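# Lift the saucepan's glass lid off and set it flat nearby

## Task

Remove the glass lid from the saucepan and place it on the table next to the saucepan, lying flat with its handle pointing upward.

## Robot and tools

Robot: two six-joint arms, left_arm and right_arm, each ending in a two-finger parallel gripper. Joint order in every row and in every per-arm list of a result: waist (joint1), shoulder (joint2), elbow (joint3), wrist pitch (joint4), wrist yaw (joint5), wrist roll (joint6), then the gripper. Stated joint ranges in rad: waist -2.880 to 2.880, shoulder 0.000 to 3.142, elbow 0.000 to 3.019, wrist pitch -1.693 to 1.571, wrist yaw -1.571 to 1.571, wrist roll -2.094 to 2.094. A real end may sit up to 0.084 rad either way of these.

Frames: the scene frame has its origin at table-top height halfway between the two nominal bases, +z up, +x pointing out over the table, and left_arm on the +y side (arm names do not match image sides). Calibrated bases in the scene frame: left_arm at (-0.034, +0.356, 0) m, right_arm at (+0.015, -0.335, 0) m, both essentially unrotated with up = +z. Each arm reports its end_effector_position (m) and end_effector_quat_wxyz in its own base frame; these can be off by a few cm, more at long reach. The fingers extend along the gripper's +z axis and close along its y axis; end_effector_position is the spot between the pads, about 1 cm short of the fingertips.

The row: every motion command uses rows of 14 numbers, each in [-1, 1]: left_arm's six joint values then its opening, followed by right_arm's six joint values and opening. Joint values are offsets, not poses: they are scaled displacements added to the arm's Joint targets as they stood when the action (or move) began, never to the previous row. A value of 1.0 stands for 2.811 rad (waist, shoulder), 2.53 rad (elbow), 2.575 rad (wrist pitch), 8.12 rad (wrist yaw) or 9.528 rad (wrist roll). The opening is absolute: +1 fully open, -1 closed. To leave an arm still, give 0 for its joints; to leave a gripper as it is, repeat its current command (0 means half-open, not unchanged).

execute_actions(actions, cameras): actions is a list of actions; each action is a table of up to 15 rows, one row per 1/30 s step, and a shorter table repeats its final row to fill 15 steps. An empty list just returns state and images. An action is rejected for both arms if it would push a joint more than 0.084 rad beyond its range. cameras selects images: omitted, null or ["all"] gives all, [] none; names are cam_head_left and cam_head_right (896x504).

move(target, speed, blend, opening_speed, blocking, cameras): target is one 14-number row or a list of up to 15 rows; every row's joint offsets count from the same starting Joint targets. speed is the top rate in rad/s of the joint with farthest to travel, 0.01 to 12.57, default 0.5; one value or one per row. blend (rad) rounds corners between listed rows; default 0 stops at each. opening_speed, at least 0.2, sets how quickly the opening changes per second on the -1..+1 scale; use a low value when closing on the lid. Paths take at least 0.5 s and stop short beyond 10 s. Moves do not avoid obstacles or the other arm. blocking=false returns after about 0.5 s while the move continues. The result adds a "move:" line: done, off_target (resting with a joint over 0.035 rad from target), moving, held or fault, plus limits=held if steps were withheld.

wait(seconds 0 to 10) lets time pass holding the last command. stop brakes a running move. zoom_image(camera, region [x0, y0, x1, y1] in pixels, origin top-left, at most 504x504) enlarges part of the latest image from cam_head_left or cam_head_right. read_manual gives licence text only. finished_scene (scene 1) ends the scene irreversibly.

Result lines: Joint positions and Joint velocities (rad, rad/s, then finger gap in m; 0.094 fully open); Joint targets (the base for your next offsets); Tool commands; grip_measured (opening on the command scale, may read a few mm wide when empty and a little narrow on a gripped part); grip_effort_nm (gripper motor effort, negative closing, not a pad force); joint torques (N m, with offsets and noise; joints 3 and 4 wrap at ±28). "joint sent to its limit" means a joint was clipped at its end; "joint command not followed" means the clearance check altered that arm's targets. "within noise" marks a still arm. MOTOR HOT warns of heat; OVER-TEMPERATURE FAULT means that arm and its gripper went limp for 30 to 60 s or more.

Cautions: the lid is glass, so grip it by its handle or rim firmly but close gently, never let it go while it is moving, and lower it slowly so it lands flat with the handle up rather than slamming. It must stay on the table; anything falling or being left off the table fails the task. Keep the two arms and grippers from hitting or clamping each other, which can end the scene. Avoid driving into the saucepan or table hard; to end a push, command targets back past the measured joint angles. Holding loads, stretching out or pushing at unreachable poses heats motors, so do not linger. Loose objects may occasionally get nudged; check the cameras before finishing.

Each tool is called after "Request:" by a JSON object that holds its "fn" and its "kwargs".

## Session

Request:
{"fn": "execute_actions", "kwargs": {"actions": []}}

Scene clock: 0.00 s.
left_arm: end_effector_position=(+0.6969, +0.3221, +0.1604) grip_measured=+1.000 grip_effort_nm=n/a end_effector_quat_wxyz=(+0.363, -0.072, +0.809, +0.457) | right_arm: end_effector_position=(+0.5081, +0.5275, +0.2145) grip_measured=+1.000 grip_effort_nm=n/a end_effector_quat_wxyz=(+0.311, -0.192, +0.927, -0.088)
Joint positions: left_arm=[0.298 2.004 1.45 0.143 -0.647 0.554 0.094] | right_arm=[0.926 2.06 2.023 -1.137 0.54 0.406 0.094]
Joint velocities: within noise
Joint torques (N m): no reading
Heat: left arm: hottest waist 30 °C; right arm: hottest waist 29 °C.
Joint targets: left_arm=[0.298 1.989 1.483 0.156 -0.653 0.550] | right_arm=[0.926 2.050 2.057 -1.129 0.545 0.411]
Tool commands: left_gripper/opening=+1.0 right_gripper/opening=+1.0

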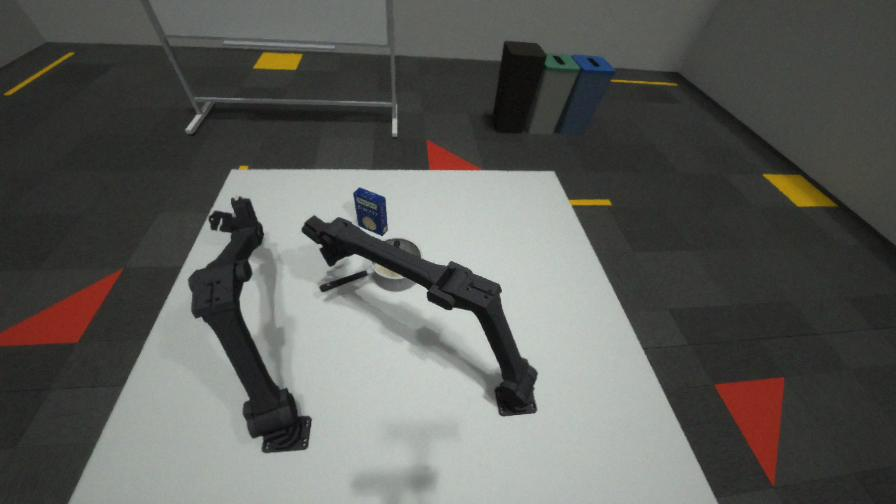

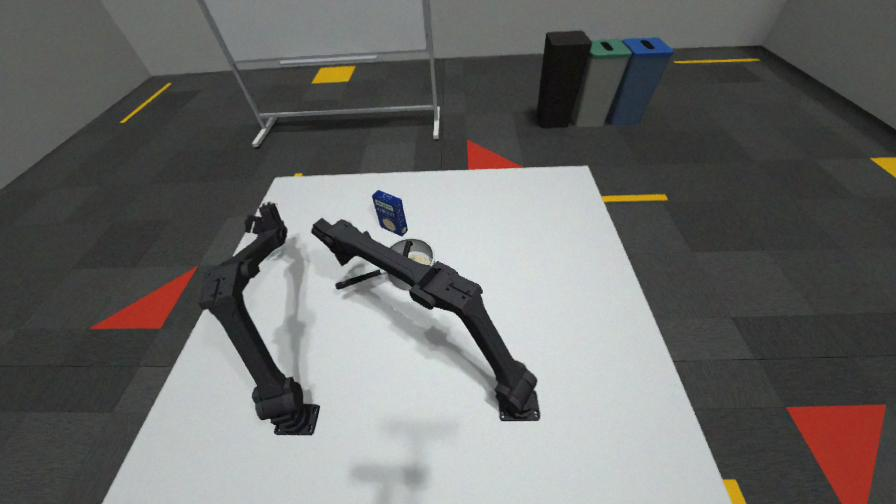

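Request:
{"fn": "move", "kwargs": {"target": [[0,0,0,0,0,0,1,0,-0.213,0,0,0,0,1],[0,0,0,0,0,0,1,-0.32,-0.213,0,0,0,0,1]], "speed": 1.0, "blend": 0.1}}

Request:
{"fn": "zoom_image", "kwargs": {"camera": "cam_head_left", "region": [300, 170, 500, 310]}}

Request:
{"fn": "zoom_image", "kwargs": {"camera": "cam_head_right", "region": [300, 170, 500, 310]}}

Scene clock: 48.70 s.
left_arm: end_effector_position=(+0.6969, +0.3221, +0.1604) grip_measured=+1.000 grip_effort_nm=-0.007 end_effector_quat_wxyz=(+0.363, -0.072, +0.809, +0.457) | right_arm: end_effector_position=(+0.5624, -0.0783, +0.5981) grip_measured=+1.000 grip_effort_nm=0.012 end_effector_quat_wxyz=(+0.501, +0.293, +0.804, -0.130)
Joint positions: left_arm=[0.298 2.004 1.45 0.143 -0.647 0.554 0.094] | right_arm=[0.019 1.472 2.037 -1.138 0.541 0.417 0.094]
Joint velocities: within noise
Joint torques (N m): left_arm=[-1.85 -20.13 11 1.59 0.03 -0.01] | right_arm=[0.91 -12.57 9.4 1.5 0.16 -0.14]
Heat: left arm: hottest elbow 35 °C; right arm: hottest shoulder 32 °C.
Joint targets: left_arm=[0.298 1.989 1.483 0.156 -0.653 0.550] | right_arm=[0.026 1.451 2.057 -1.129 0.545 0.411]
move: done

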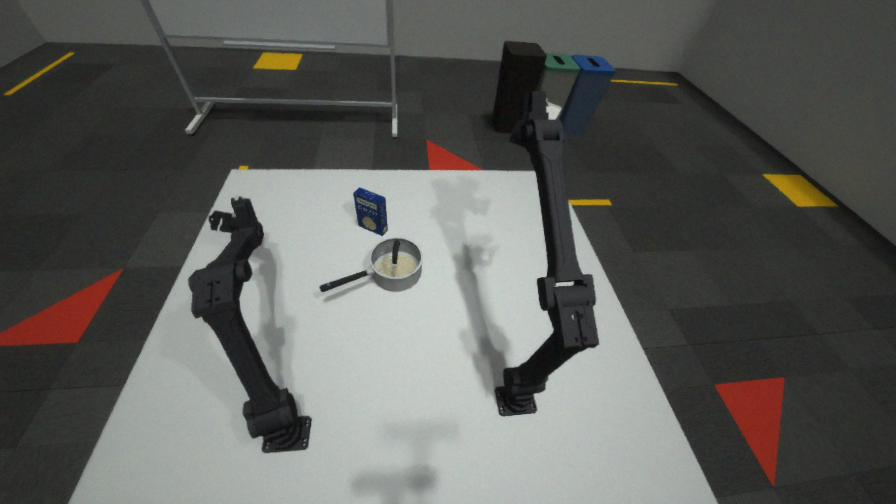

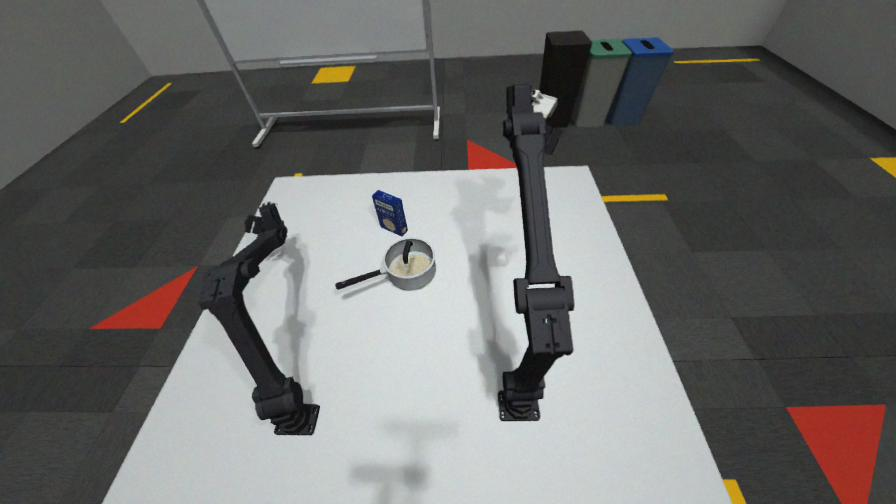

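Scaled by 2.520 from the camera's 896x504 image, which has a finer 1280x720 frame.

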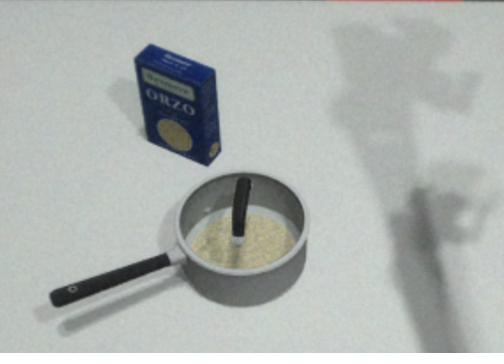

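Scaled by 2.520 from the camera's 896x504 image, which has a finer 1280x720 frame.

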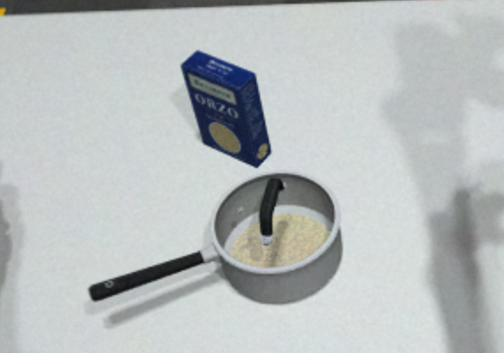

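Request:
{"fn": "zoom_image", "kwargs": {"camera": "cam_head_left", "region": [360, 230, 430, 300]}}

Request:
{"fn": "zoom_image", "kwargs": {"camera": "cam_head_right", "region": [375, 230, 445, 300]}}

Scaled by 7.200 from the camera's 896x504 image, which has a finer 1280x720 frame.

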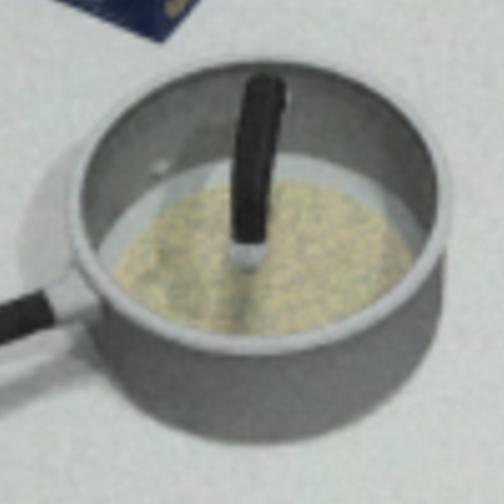

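Scaled by 7.200 from the camera's 896x504 image, which has a finer 1280x720 frame.

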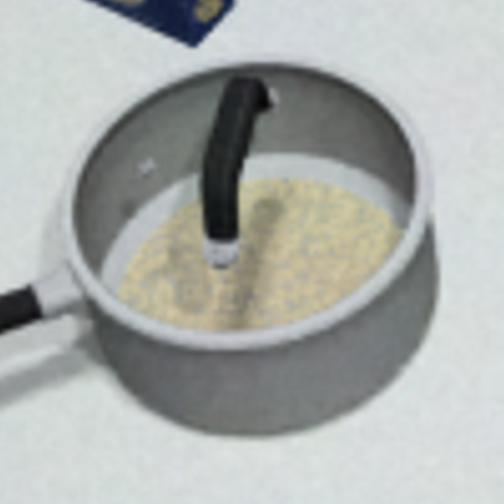

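Request:
{"fn": "move", "kwargs": {"target": [0,0,0,0,0,0,1,0.212,0.206,0.037,-0.198,-0.0671,0.0356,1], "speed": 0.8}}

Request:
{"fn": "zoom_image", "kwargs": {"camera": "cam_head_left", "region": [320, 180, 470, 310]}}

Request:
{"fn": "zoom_image", "kwargs": {"camera": "cam_head_right", "region": [335, 180, 485, 310]}}

Scene clock: 161.67 s.
left_arm: end_effector_position=(+0.6969, +0.3221, +0.1604) grip_measured=+1.000 grip_effort_nm=-0.002 end_effector_quat_wxyz=(+0.363, -0.072, +0.809, +0.457) | right_arm: end_effector_position=(+0.5140, +0.3713, +0.2077) grip_measured=+1.000 grip_effort_nm=0.002 end_effector_quat_wxyz=(-0.008, +0.054, +0.999, -0.003)
Joint positions: left_arm=[0.298 2.004 1.45 0.143 -0.647 0.554 0.094] | right_arm=[0.625 2.049 2.097 -1.634 -0.005 0.733 0.094]
Joint velocities: within noise
Joint torques (N m): left_arm=[-1.96 -20.01 11 1.61 0.03 -0.01] | right_arm=[-0.09 -21.3 11.86 -0.34 0 0.02]
Heat: left arm: hottest elbow 38 °C; right arm: hottest shoulder 31 °C.
Joint targets: left_arm=[0.298 1.989 1.483 0.156 -0.653 0.550] | right_arm=[0.622 2.031 2.151 -1.639 0.000 0.750]
move: off_target (right_arm); right_arm: the elbow is farthest, 0.054 rad from its target

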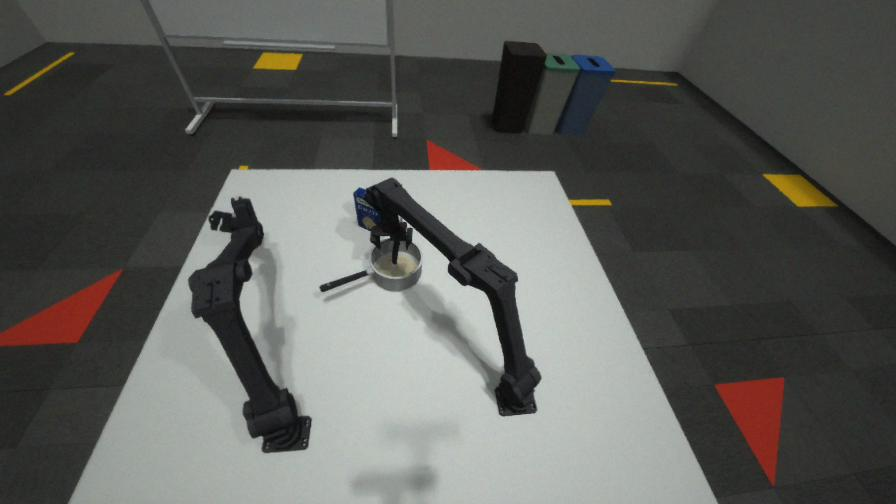

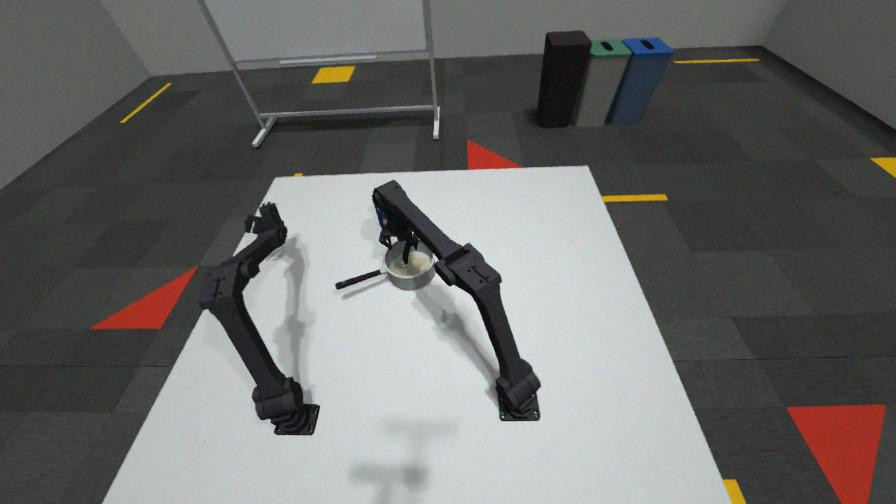

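Scaled by 3.360 from the camera's 896x504 image, which has a finer 1280x720 frame.

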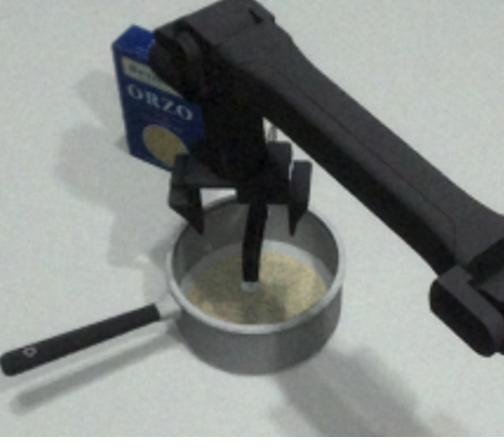

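Scaled by 3.360 from the camera's 896x504 image, which has a finer 1280x720 frame.

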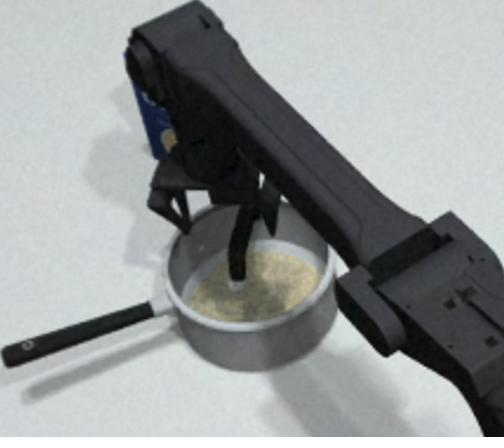

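Request:
{"fn": "move", "kwargs": {"target": [0,0,0,0,0,0,1,-0.0196,0.0345,0.0182,0.0249,0.0006,-0.0031,1], "speed": 0.3}}

Request:
{"fn": "zoom_image", "kwargs": {"camera": "cam_head_left", "region": [350, 215, 440, 295]}}

Request:
{"fn": "zoom_image", "kwargs": {"camera": "cam_head_right", "region": [365, 215, 455, 295]}}

Scene clock: 198.00 s.
left_arm: end_effector_position=(+0.6969, +0.3221, +0.1604) grip_measured=+1.000 grip_effort_nm=-0.007 end_effector_quat_wxyz=(+0.363, -0.072, +0.809, +0.457) | right_arm: end_effector_position=(+0.5565, +0.3551, +0.1726) grip_measured=+1.000 grip_effort_nm=0.007 end_effector_quat_wxyz=(-0.005, +0.079, +0.997, -0.003)
Joint positions: left_arm=[0.298 2.004 1.45 0.143 -0.647 0.554 0.094] | right_arm=[0.568 2.132 2.141 -1.591 -0.002 0.727 0.094]
Joint velocities: left_arm=[within noise] | right_arm=[-0.005 -0.005 0.017 -0.007 0.051 0.183 0]
Joint torques (N m): left_arm=[-1.85 -20.19 11 1.58 0.02 -0.01] | right_arm=[0.15 -21.19 12 0.43 0.11 -0.25]
Heat: left arm: hottest elbow 38 °C; right arm: hottest elbow 35 °C.
Joint targets: left_arm=[0.298 1.989 1.483 0.156 -0.653 0.550] | right_arm=[0.567 2.128 2.197 -1.574 0.005 0.721]
move: off_target (right_arm); right_arm: the elbow is farthest, 0.056 rad from its target

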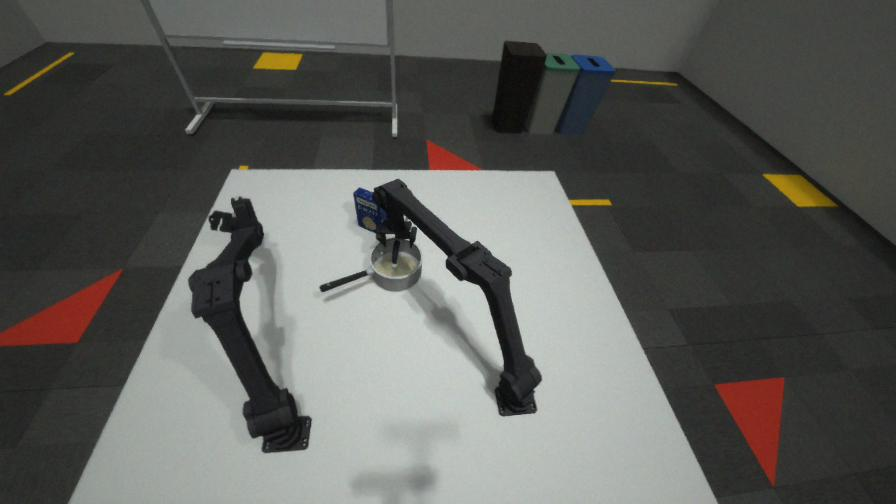

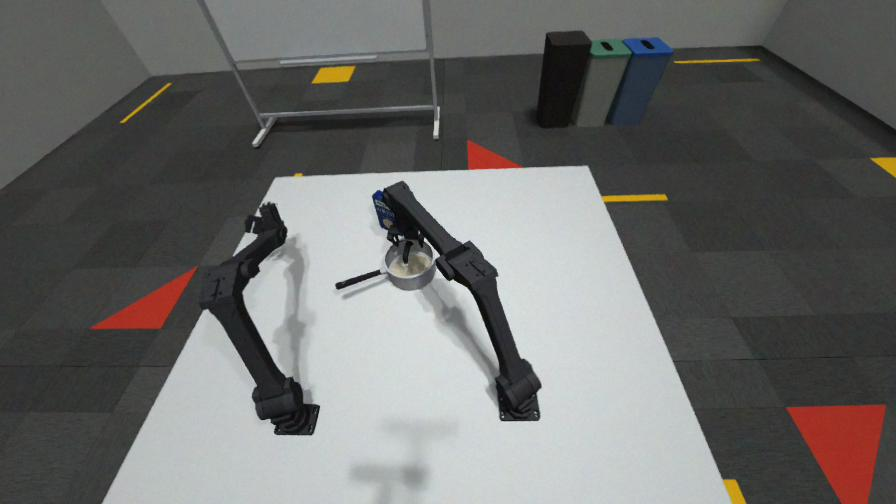

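Scaled by 5.600 from the camera's 896x504 image, which has a finer 1280x720 frame.

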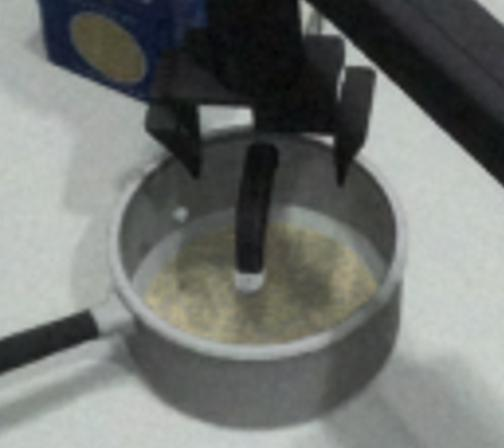

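Scaled by 5.600 from the camera's 896x504 image, which has a finer 1280x720 frame.

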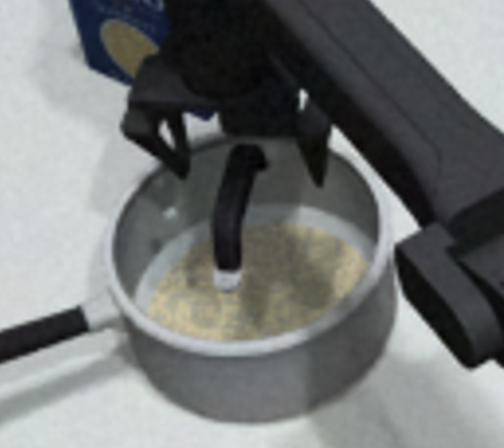

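Request:
{"fn": "move", "kwargs": {"target": [0,0,0,0,0,0,1,0.0085,-0.0103,-0.0451,0.0381,0,0.0025,1], "speed": 0.2}}

Request:
{"fn": "zoom_image", "kwargs": {"camera": "cam_head_left", "region": [370, 225, 420, 275]}}

Request:
{"fn": "zoom_image", "kwargs": {"camera": "cam_head_right", "region": [385, 225, 435, 275]}}

Scene clock: 220.60 s.
left_arm: end_effector_position=(+0.6969, +0.3221, +0.1604) grip_measured=+1.000 grip_effort_nm=-0.012 end_effector_quat_wxyz=(+0.363, -0.072, +0.809, +0.457) | right_arm: end_effector_position=(+0.5616, +0.3612, +0.1526) grip_measured=+1.000 grip_effort_nm=0.012 end_effector_quat_wxyz=(+0.011, +0.078, +0.997, +0.010)
Joint positions: left_arm=[0.298 2.004 1.45 0.143 -0.647 0.554 0.094] | right_arm=[0.571 2.126 2.078 -1.494 -0.003 0.728 0.094]
Joint velocities: within noise
Joint torques (N m): left_arm=[-1.9 -20.13 11 1.59 0.02 -0.01] | right_arm=[1.9 -23.18 7.88 0.55 0.15 -0.01]
Heat: left arm: hottest elbow 38 °C; right arm: hottest elbow 35 °C.
Joint targets: left_arm=[0.298 1.989 1.483 0.156 -0.653 0.550] | right_arm=[0.591 2.099 2.083 -1.476 0.005 0.744]
move: done

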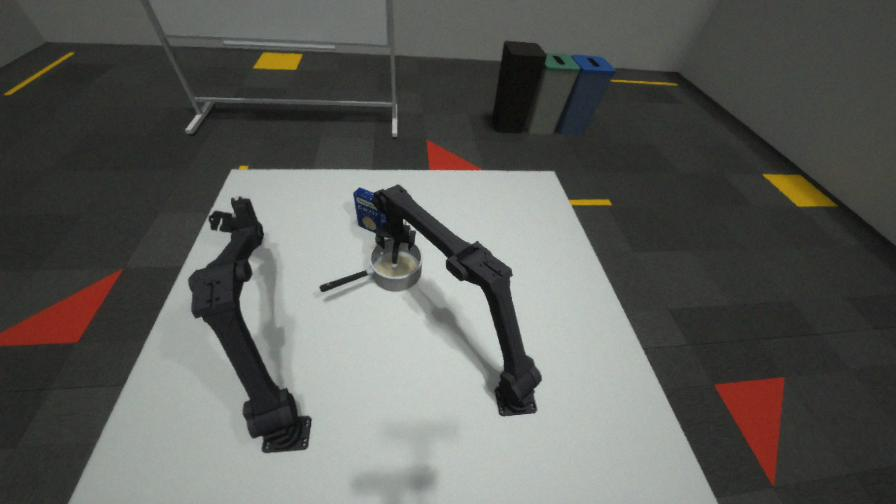

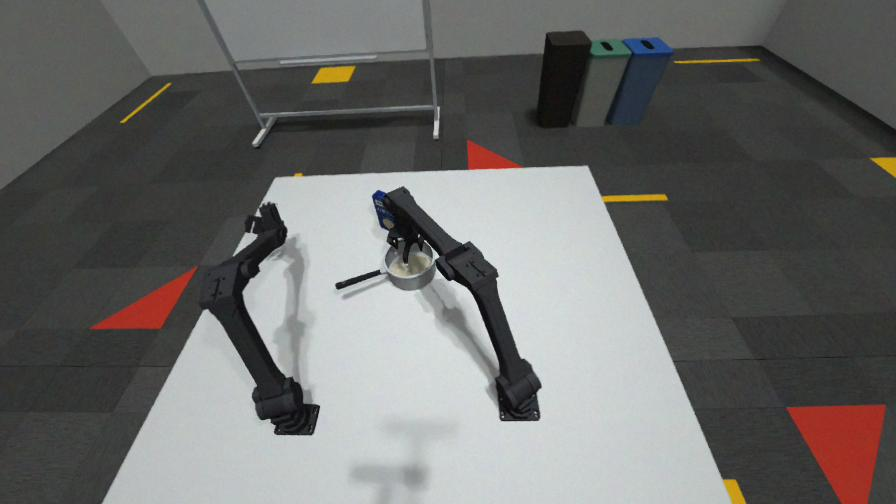

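Scaled by 10.080 from the camera's 896x504 image, which has a finer 1280x720 frame.

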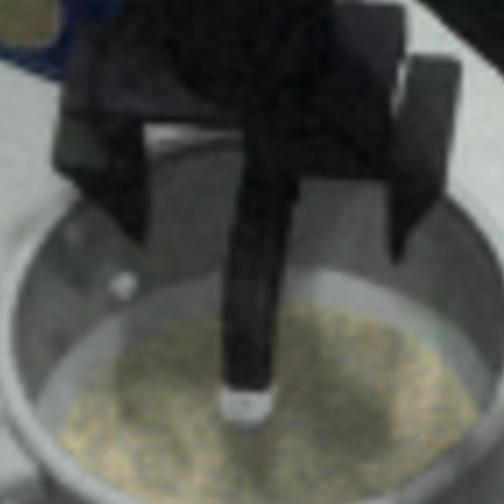

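Scaled by 10.080 from the camera's 896x504 image, which has a finer 1280x720 frame.

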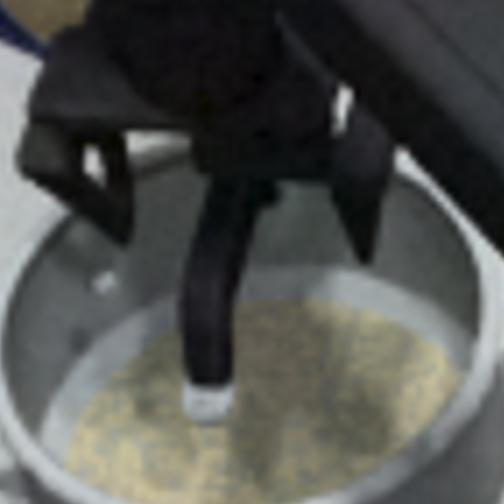

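Request:
{"fn": "move", "kwargs": {"target": [0,0,0,0,0,0,1,0.0067,-0.0025,-0.0142,-0.0008,0,0.0012,1], "speed": 0.2}}

Request:
{"fn": "zoom_image", "kwargs": {"camera": "cam_head_left", "region": [370, 225, 420, 275]}}

Request:
{"fn": "zoom_image", "kwargs": {"camera": "cam_head_right", "region": [385, 225, 435, 275]}}

Scene clock: 268.23 s.
left_arm: end_effector_position=(+0.6969, +0.3221, +0.1604) grip_measured=+1.000 grip_effort_nm=-0.012 end_effector_quat_wxyz=(+0.363, -0.072, +0.809, +0.457) | right_arm: end_effector_position=(+0.5488, +0.3673, +0.1522) grip_measured=+1.000 grip_effort_nm=0.007 end_effector_quat_wxyz=(+0.007, +0.080, +0.997, +0.007)
Joint positions: left_arm=[0.298 2.004 1.45 0.143 -0.647 0.554 0.094] | right_arm=[0.59 2.109 2.049 -1.491 -0.003 0.75 0.094]
Joint velocities: within noise
Joint torques (N m): left_arm=[-1.9 -20.25 11 1.61 0.03 -0.01] | right_arm=[2.02 -21.71 7.38 0.44 0.12 0]
Heat: left arm: hottest elbow 39 °C; right arm: hottest elbow 33 °C.
Joint targets: left_arm=[0.298 1.989 1.483 0.156 -0.653 0.550] | right_arm=[0.610 2.092 2.047 -1.478 0.005 0.756]
move: done

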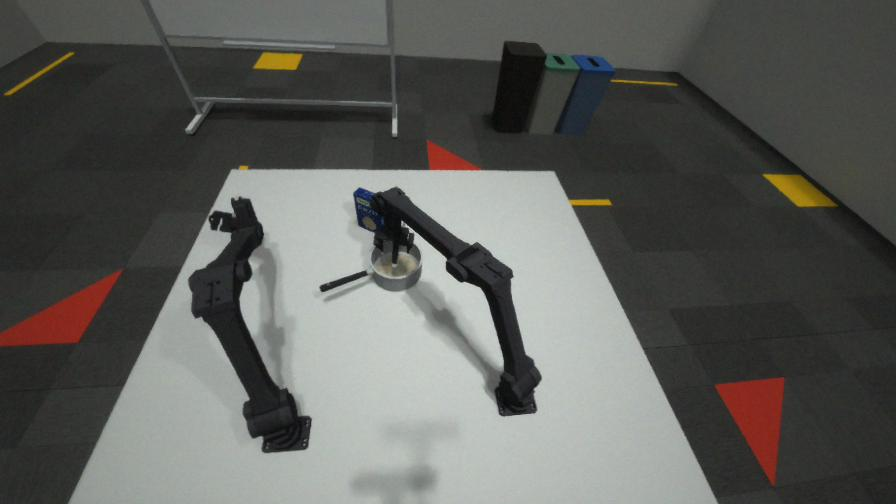

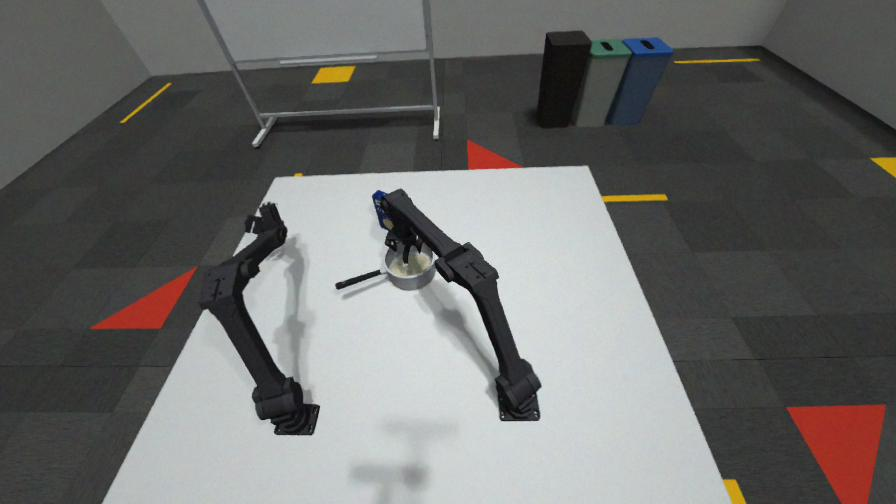

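Scaled by 10.080 from the camera's 896x504 image, which has a finer 1280x720 frame.

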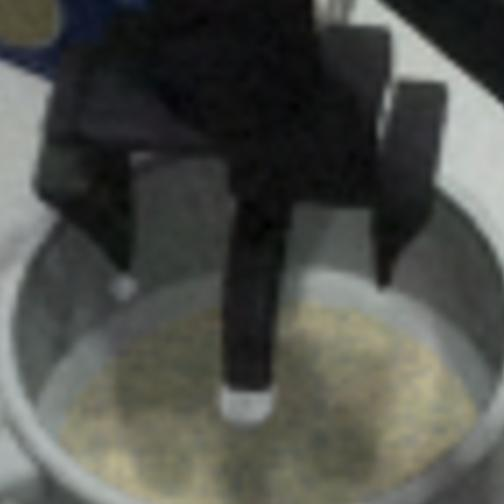

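Scaled by 10.080 from the camera's 896x504 image, which has a finer 1280x720 frame.

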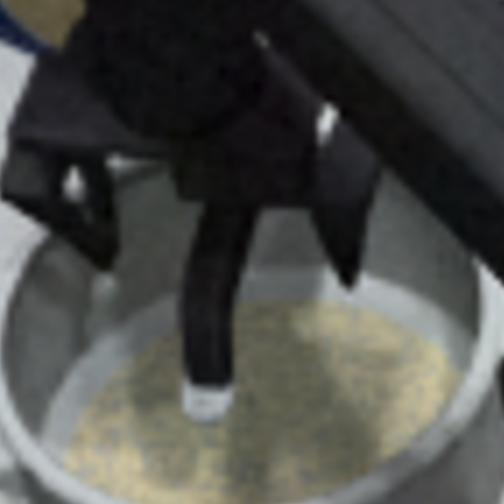

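Request:
{"fn": "move", "kwargs": {"target": [[0,0,0,0,0,0,1,0.0043,-0.0060,-0.0103,-0.0035,0,0.001,1],[0,0,0,0,0,0,1,0.0043,-0.0060,-0.0103,-0.0035,0,0.001,-1]], "speed": 0.2, "opening_speed": 0.7}}

Request:
{"fn": "zoom_image", "kwargs": {"camera": "cam_head_left", "region": [370, 225, 420, 275]}}

Request:
{"fn": "zoom_image", "kwargs": {"camera": "cam_head_right", "region": [385, 225, 435, 275]}}

Scene clock: 295.43 s.
left_arm: end_effector_position=(+0.6969, +0.3221, +0.1604) grip_measured=+1.000 grip_effort_nm=-0.012 end_effector_quat_wxyz=(+0.363, -0.072, +0.809, +0.457) | right_arm: end_effector_position=(+0.5377, +0.3664, +0.1569) grip_measured=-0.611 grip_effort_nm=-1.004 end_effector_quat_wxyz=(+0.007, +0.078, +0.997, +0.002)
Joint positions: left_arm=[0.298 2.004 1.45 0.143 -0.647 0.554 0.094] | right_arm=[0.6 2.083 2.018 -1.494 0.006 0.756 0.018]
Joint velocities: within noise
Joint torques (N m): left_arm=[-1.96 -20.19 11.02 1.62 0.03 -0.01] | right_arm=[2.26 -20.78 7.69 0.06 0.08 -0.03]
Heat: left arm: hottest elbow 39 °C; right arm: hottest shoulder 35 °C.
Joint targets: left_arm=[0.298 1.989 1.483 0.156 -0.653 0.550] | right_arm=[0.622 2.075 2.021 -1.487 0.005 0.765]
move: done

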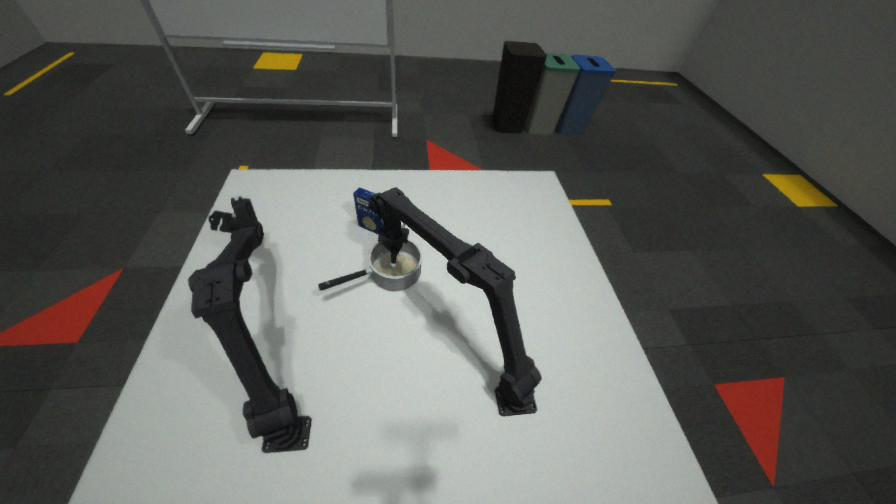

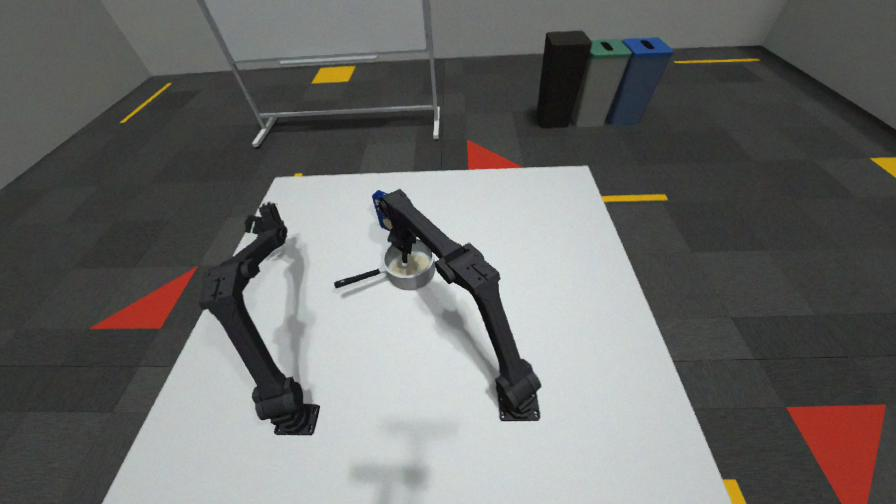

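Scaled by 10.080 from the camera's 896x504 image, which has a finer 1280x720 frame.

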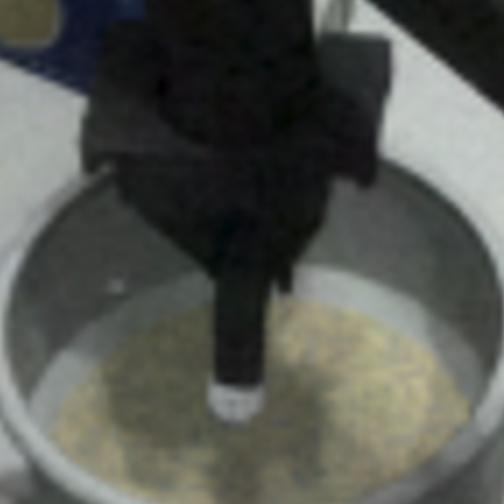

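Scaled by 10.080 from the camera's 896x504 image, which has a finer 1280x720 frame.

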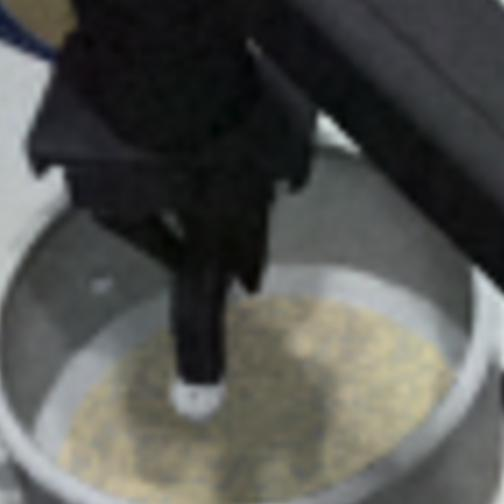

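Request:
{"fn": "move", "kwargs": {"target": [0,0,0,0,0,0,1,0,0.0021,0.0806,-0.0633,0,0,-1], "speed": 0.25}}

Request:
{"fn": "zoom_image", "kwargs": {"camera": "cam_head_left", "region": [350, 215, 440, 295]}}

Scene clock: 316.50 s.
left_arm: end_effector_position=(+0.6969, +0.3221, +0.1604) grip_measured=+1.000 grip_effort_nm=-0.007 end_effector_quat_wxyz=(+0.363, -0.072, +0.809, +0.457) | right_arm: end_effector_position=(+0.5356, +0.3678, +0.1915) grip_measured=-0.611 grip_effort_nm=-1.004 end_effector_quat_wxyz=(-0.010, +0.078, +0.997, -0.007)
Joint positions: left_arm=[0.298 2.004 1.45 0.143 -0.647 0.554 0.094] | right_arm=[0.602 2.109 2.152 -1.638 -0.002 0.758 0.018]
Joint velocities: within noise
Joint torques (N m): left_arm=[-1.9 -20.07 11.02 1.61 0.03 -0.01] | right_arm=[1.96 -22.24 13.05 -0.53 0.06 -0.01]
Heat: left arm: hottest elbow 39 °C; right arm: hottest shoulder 35 °C.
Joint targets: left_arm=[0.298 1.989 1.483 0.156 -0.653 0.550] | right_arm=[0.622 2.081 2.224 -1.650 0.005 0.765]
move: off_target (right_arm); right_arm: the elbow is farthest, 0.073 rad from its target

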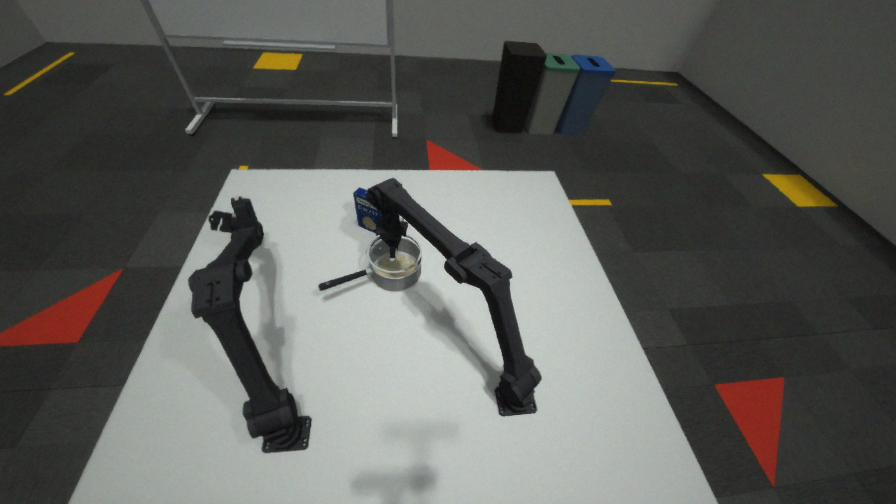

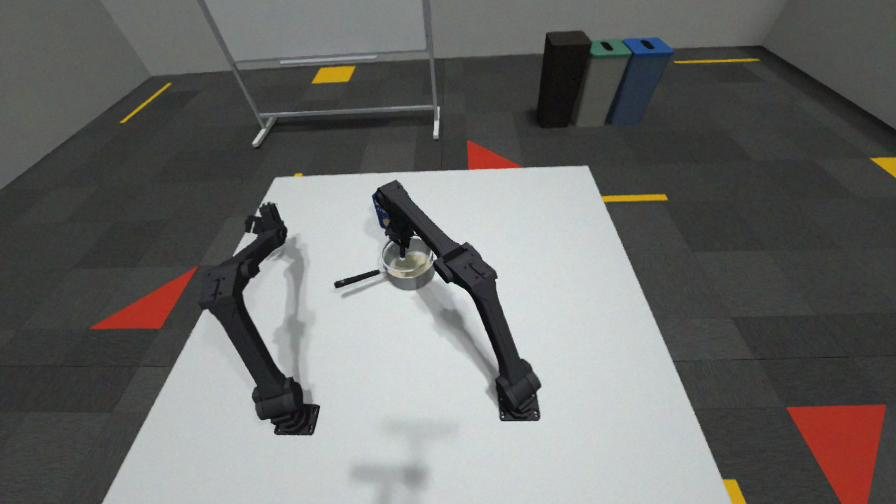

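Scaled by 5.600 from the camera's 896x504 image, which has a finer 1280x720 frame.

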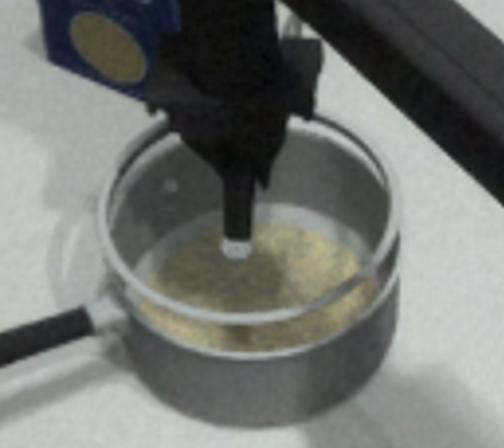

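Request:
{"fn": "move", "kwargs": {"target": [0,0,0,0,0,0,1,-0.1437,-0.1124,-0.2032,0.0641,0,0,-1], "speed": 0.35}}

Request:
{"fn": "zoom_image", "kwargs": {"camera": "cam_head_left", "region": [350, 200, 550, 320]}}

Scene clock: 329.50 s.
left_arm: end_effector_position=(+0.6969, +0.3221, +0.1604) grip_measured=+1.000 grip_effort_nm=-0.007 end_effector_quat_wxyz=(+0.363, -0.072, +0.809, +0.457) | right_arm: end_effector_position=(+0.5356, +0.1176, +0.1878) grip_measured=-0.611 grip_effort_nm=-1.009 end_effector_quat_wxyz=(-0.018, +0.265, +0.964, -0.010)
Joint positions: left_arm=[0.298 2.004 1.45 0.143 -0.647 0.554 0.094] | right_arm=[0.217 1.816 1.69 -1.487 0 0.753 0.018]
Joint velocities: within noise
Joint torques (N m): left_arm=[-1.9 -20.19 10.99 1.59 0.02 -0.02] | right_arm=[0.26 -20.13 9.05 0.2 0 -0.04]
Heat: left arm: hottest elbow 39 °C; right arm: hottest shoulder 34 °C.
Joint targets: left_arm=[0.298 1.989 1.483 0.156 -0.653 0.550] | right_arm=[0.218 1.765 1.710 -1.485 0.005 0.765]
move: off_target (right_arm); right_arm: the shoulder is farthest, 0.051 rad from its target

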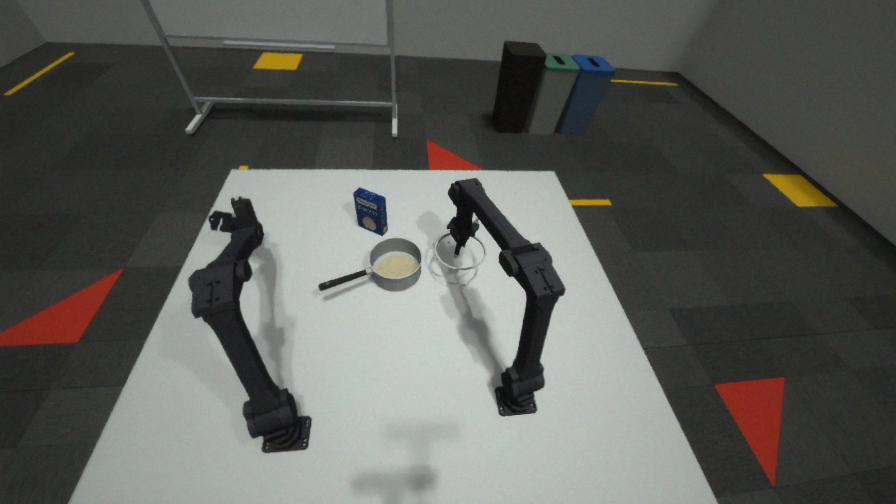

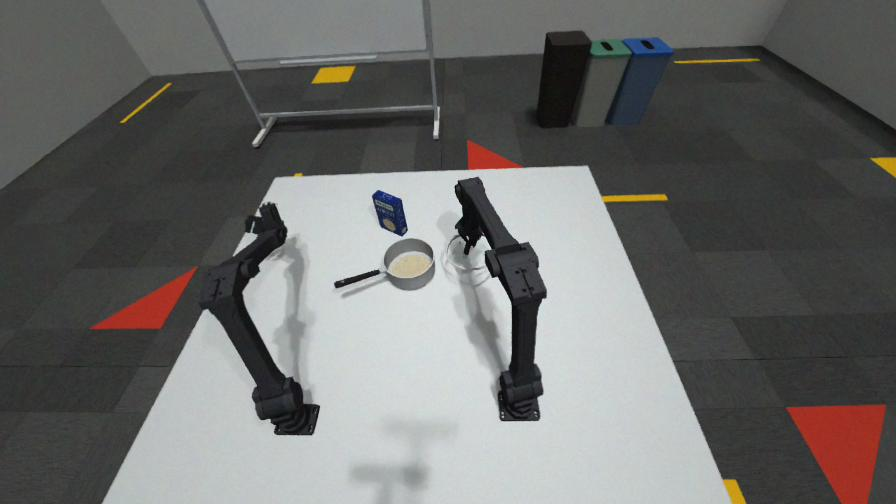

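Scaled by 2.520 from the camera's 896x504 image, which has a finer 1280x720 frame.

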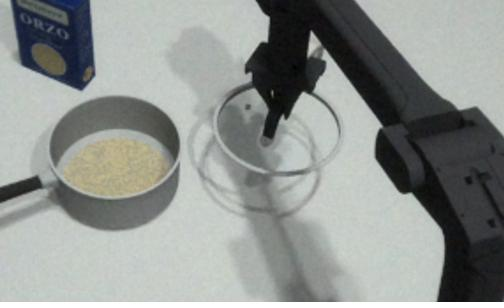

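Request:
{"fn": "move", "kwargs": {"target": [0,0,0,0,0,0,1,-0.01,0.0196,-0.083,0.1134,0,0,-1], "speed": 0.3}}

Request:
{"fn": "zoom_image", "kwargs": {"camera": "cam_head_left", "region": [380, 215, 520, 315]}}

Request:
{"fn": "zoom_image", "kwargs": {"camera": "cam_head_right", "region": [400, 215, 540, 315]}}

Scene clock: 345.53 s.
left_arm: end_effector_position=(+0.6969, +0.3221, +0.1604) grip_measured=+1.000 grip_effort_nm=-0.017 end_effector_quat_wxyz=(+0.363, -0.072, +0.809, +0.457) | right_arm: end_effector_position=(+0.5336, +0.1103, +0.0925) grip_measured=-0.611 grip_effort_nm=-1.009 end_effector_quat_wxyz=(-0.003, +0.270, +0.963, -0.001)
Joint positions: left_arm=[0.298 2.004 1.45 0.143 -0.647 0.554 0.094] | right_arm=[0.205 1.847 1.477 -1.207 0 0.751 0.018]
Joint velocities: within noise
Joint torques (N m): left_arm=[-1.96 -20.13 11.02 1.61 0.03 -0.01] | right_arm=[-0.73 -18.2 8.75 0.23 0.04 -0.02]
Heat: left arm: hottest elbow 39 °C; right arm: hottest shoulder 35 °C.
Joint targets: left_arm=[0.298 1.989 1.483 0.156 -0.653 0.550] | right_arm=[0.190 1.820 1.500 -1.193 0.005 0.765]
move: done

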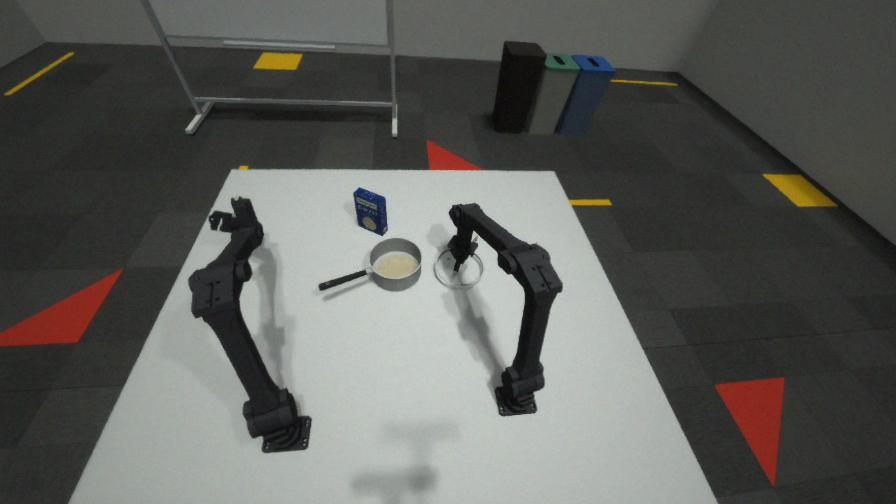

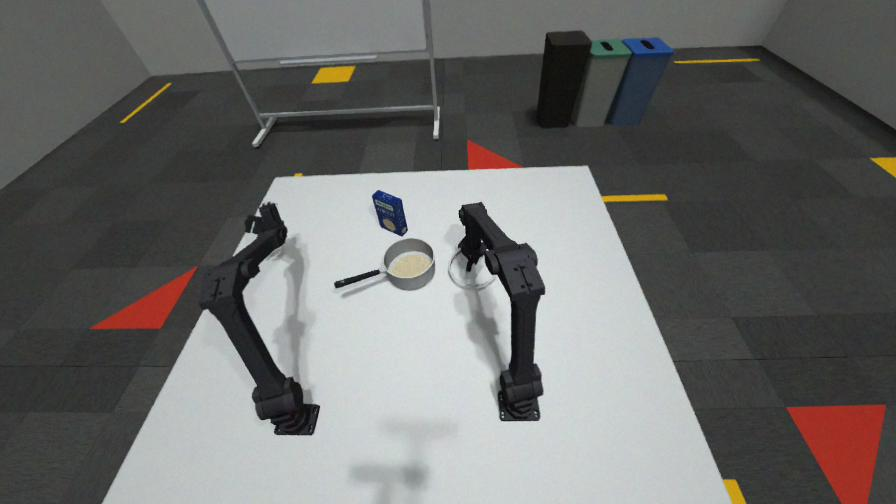

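Scaled by 3.600 from the camera's 896x504 image, which has a finer 1280x720 frame.

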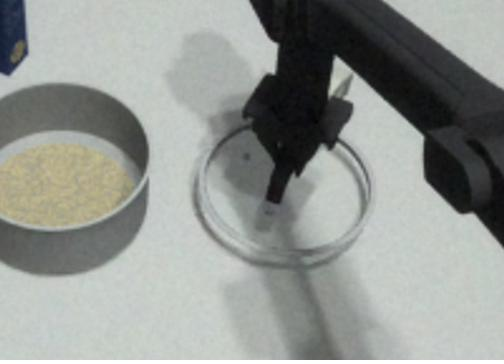

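Scaled by 3.600 from the camera's 896x504 image, which has a finer 1280x720 frame.

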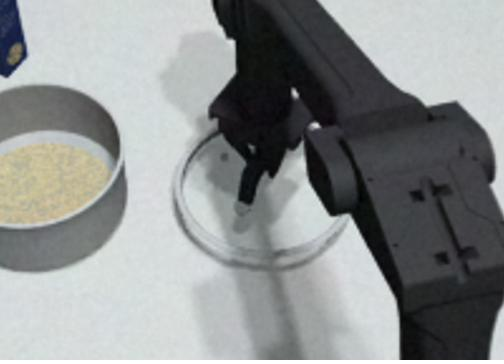

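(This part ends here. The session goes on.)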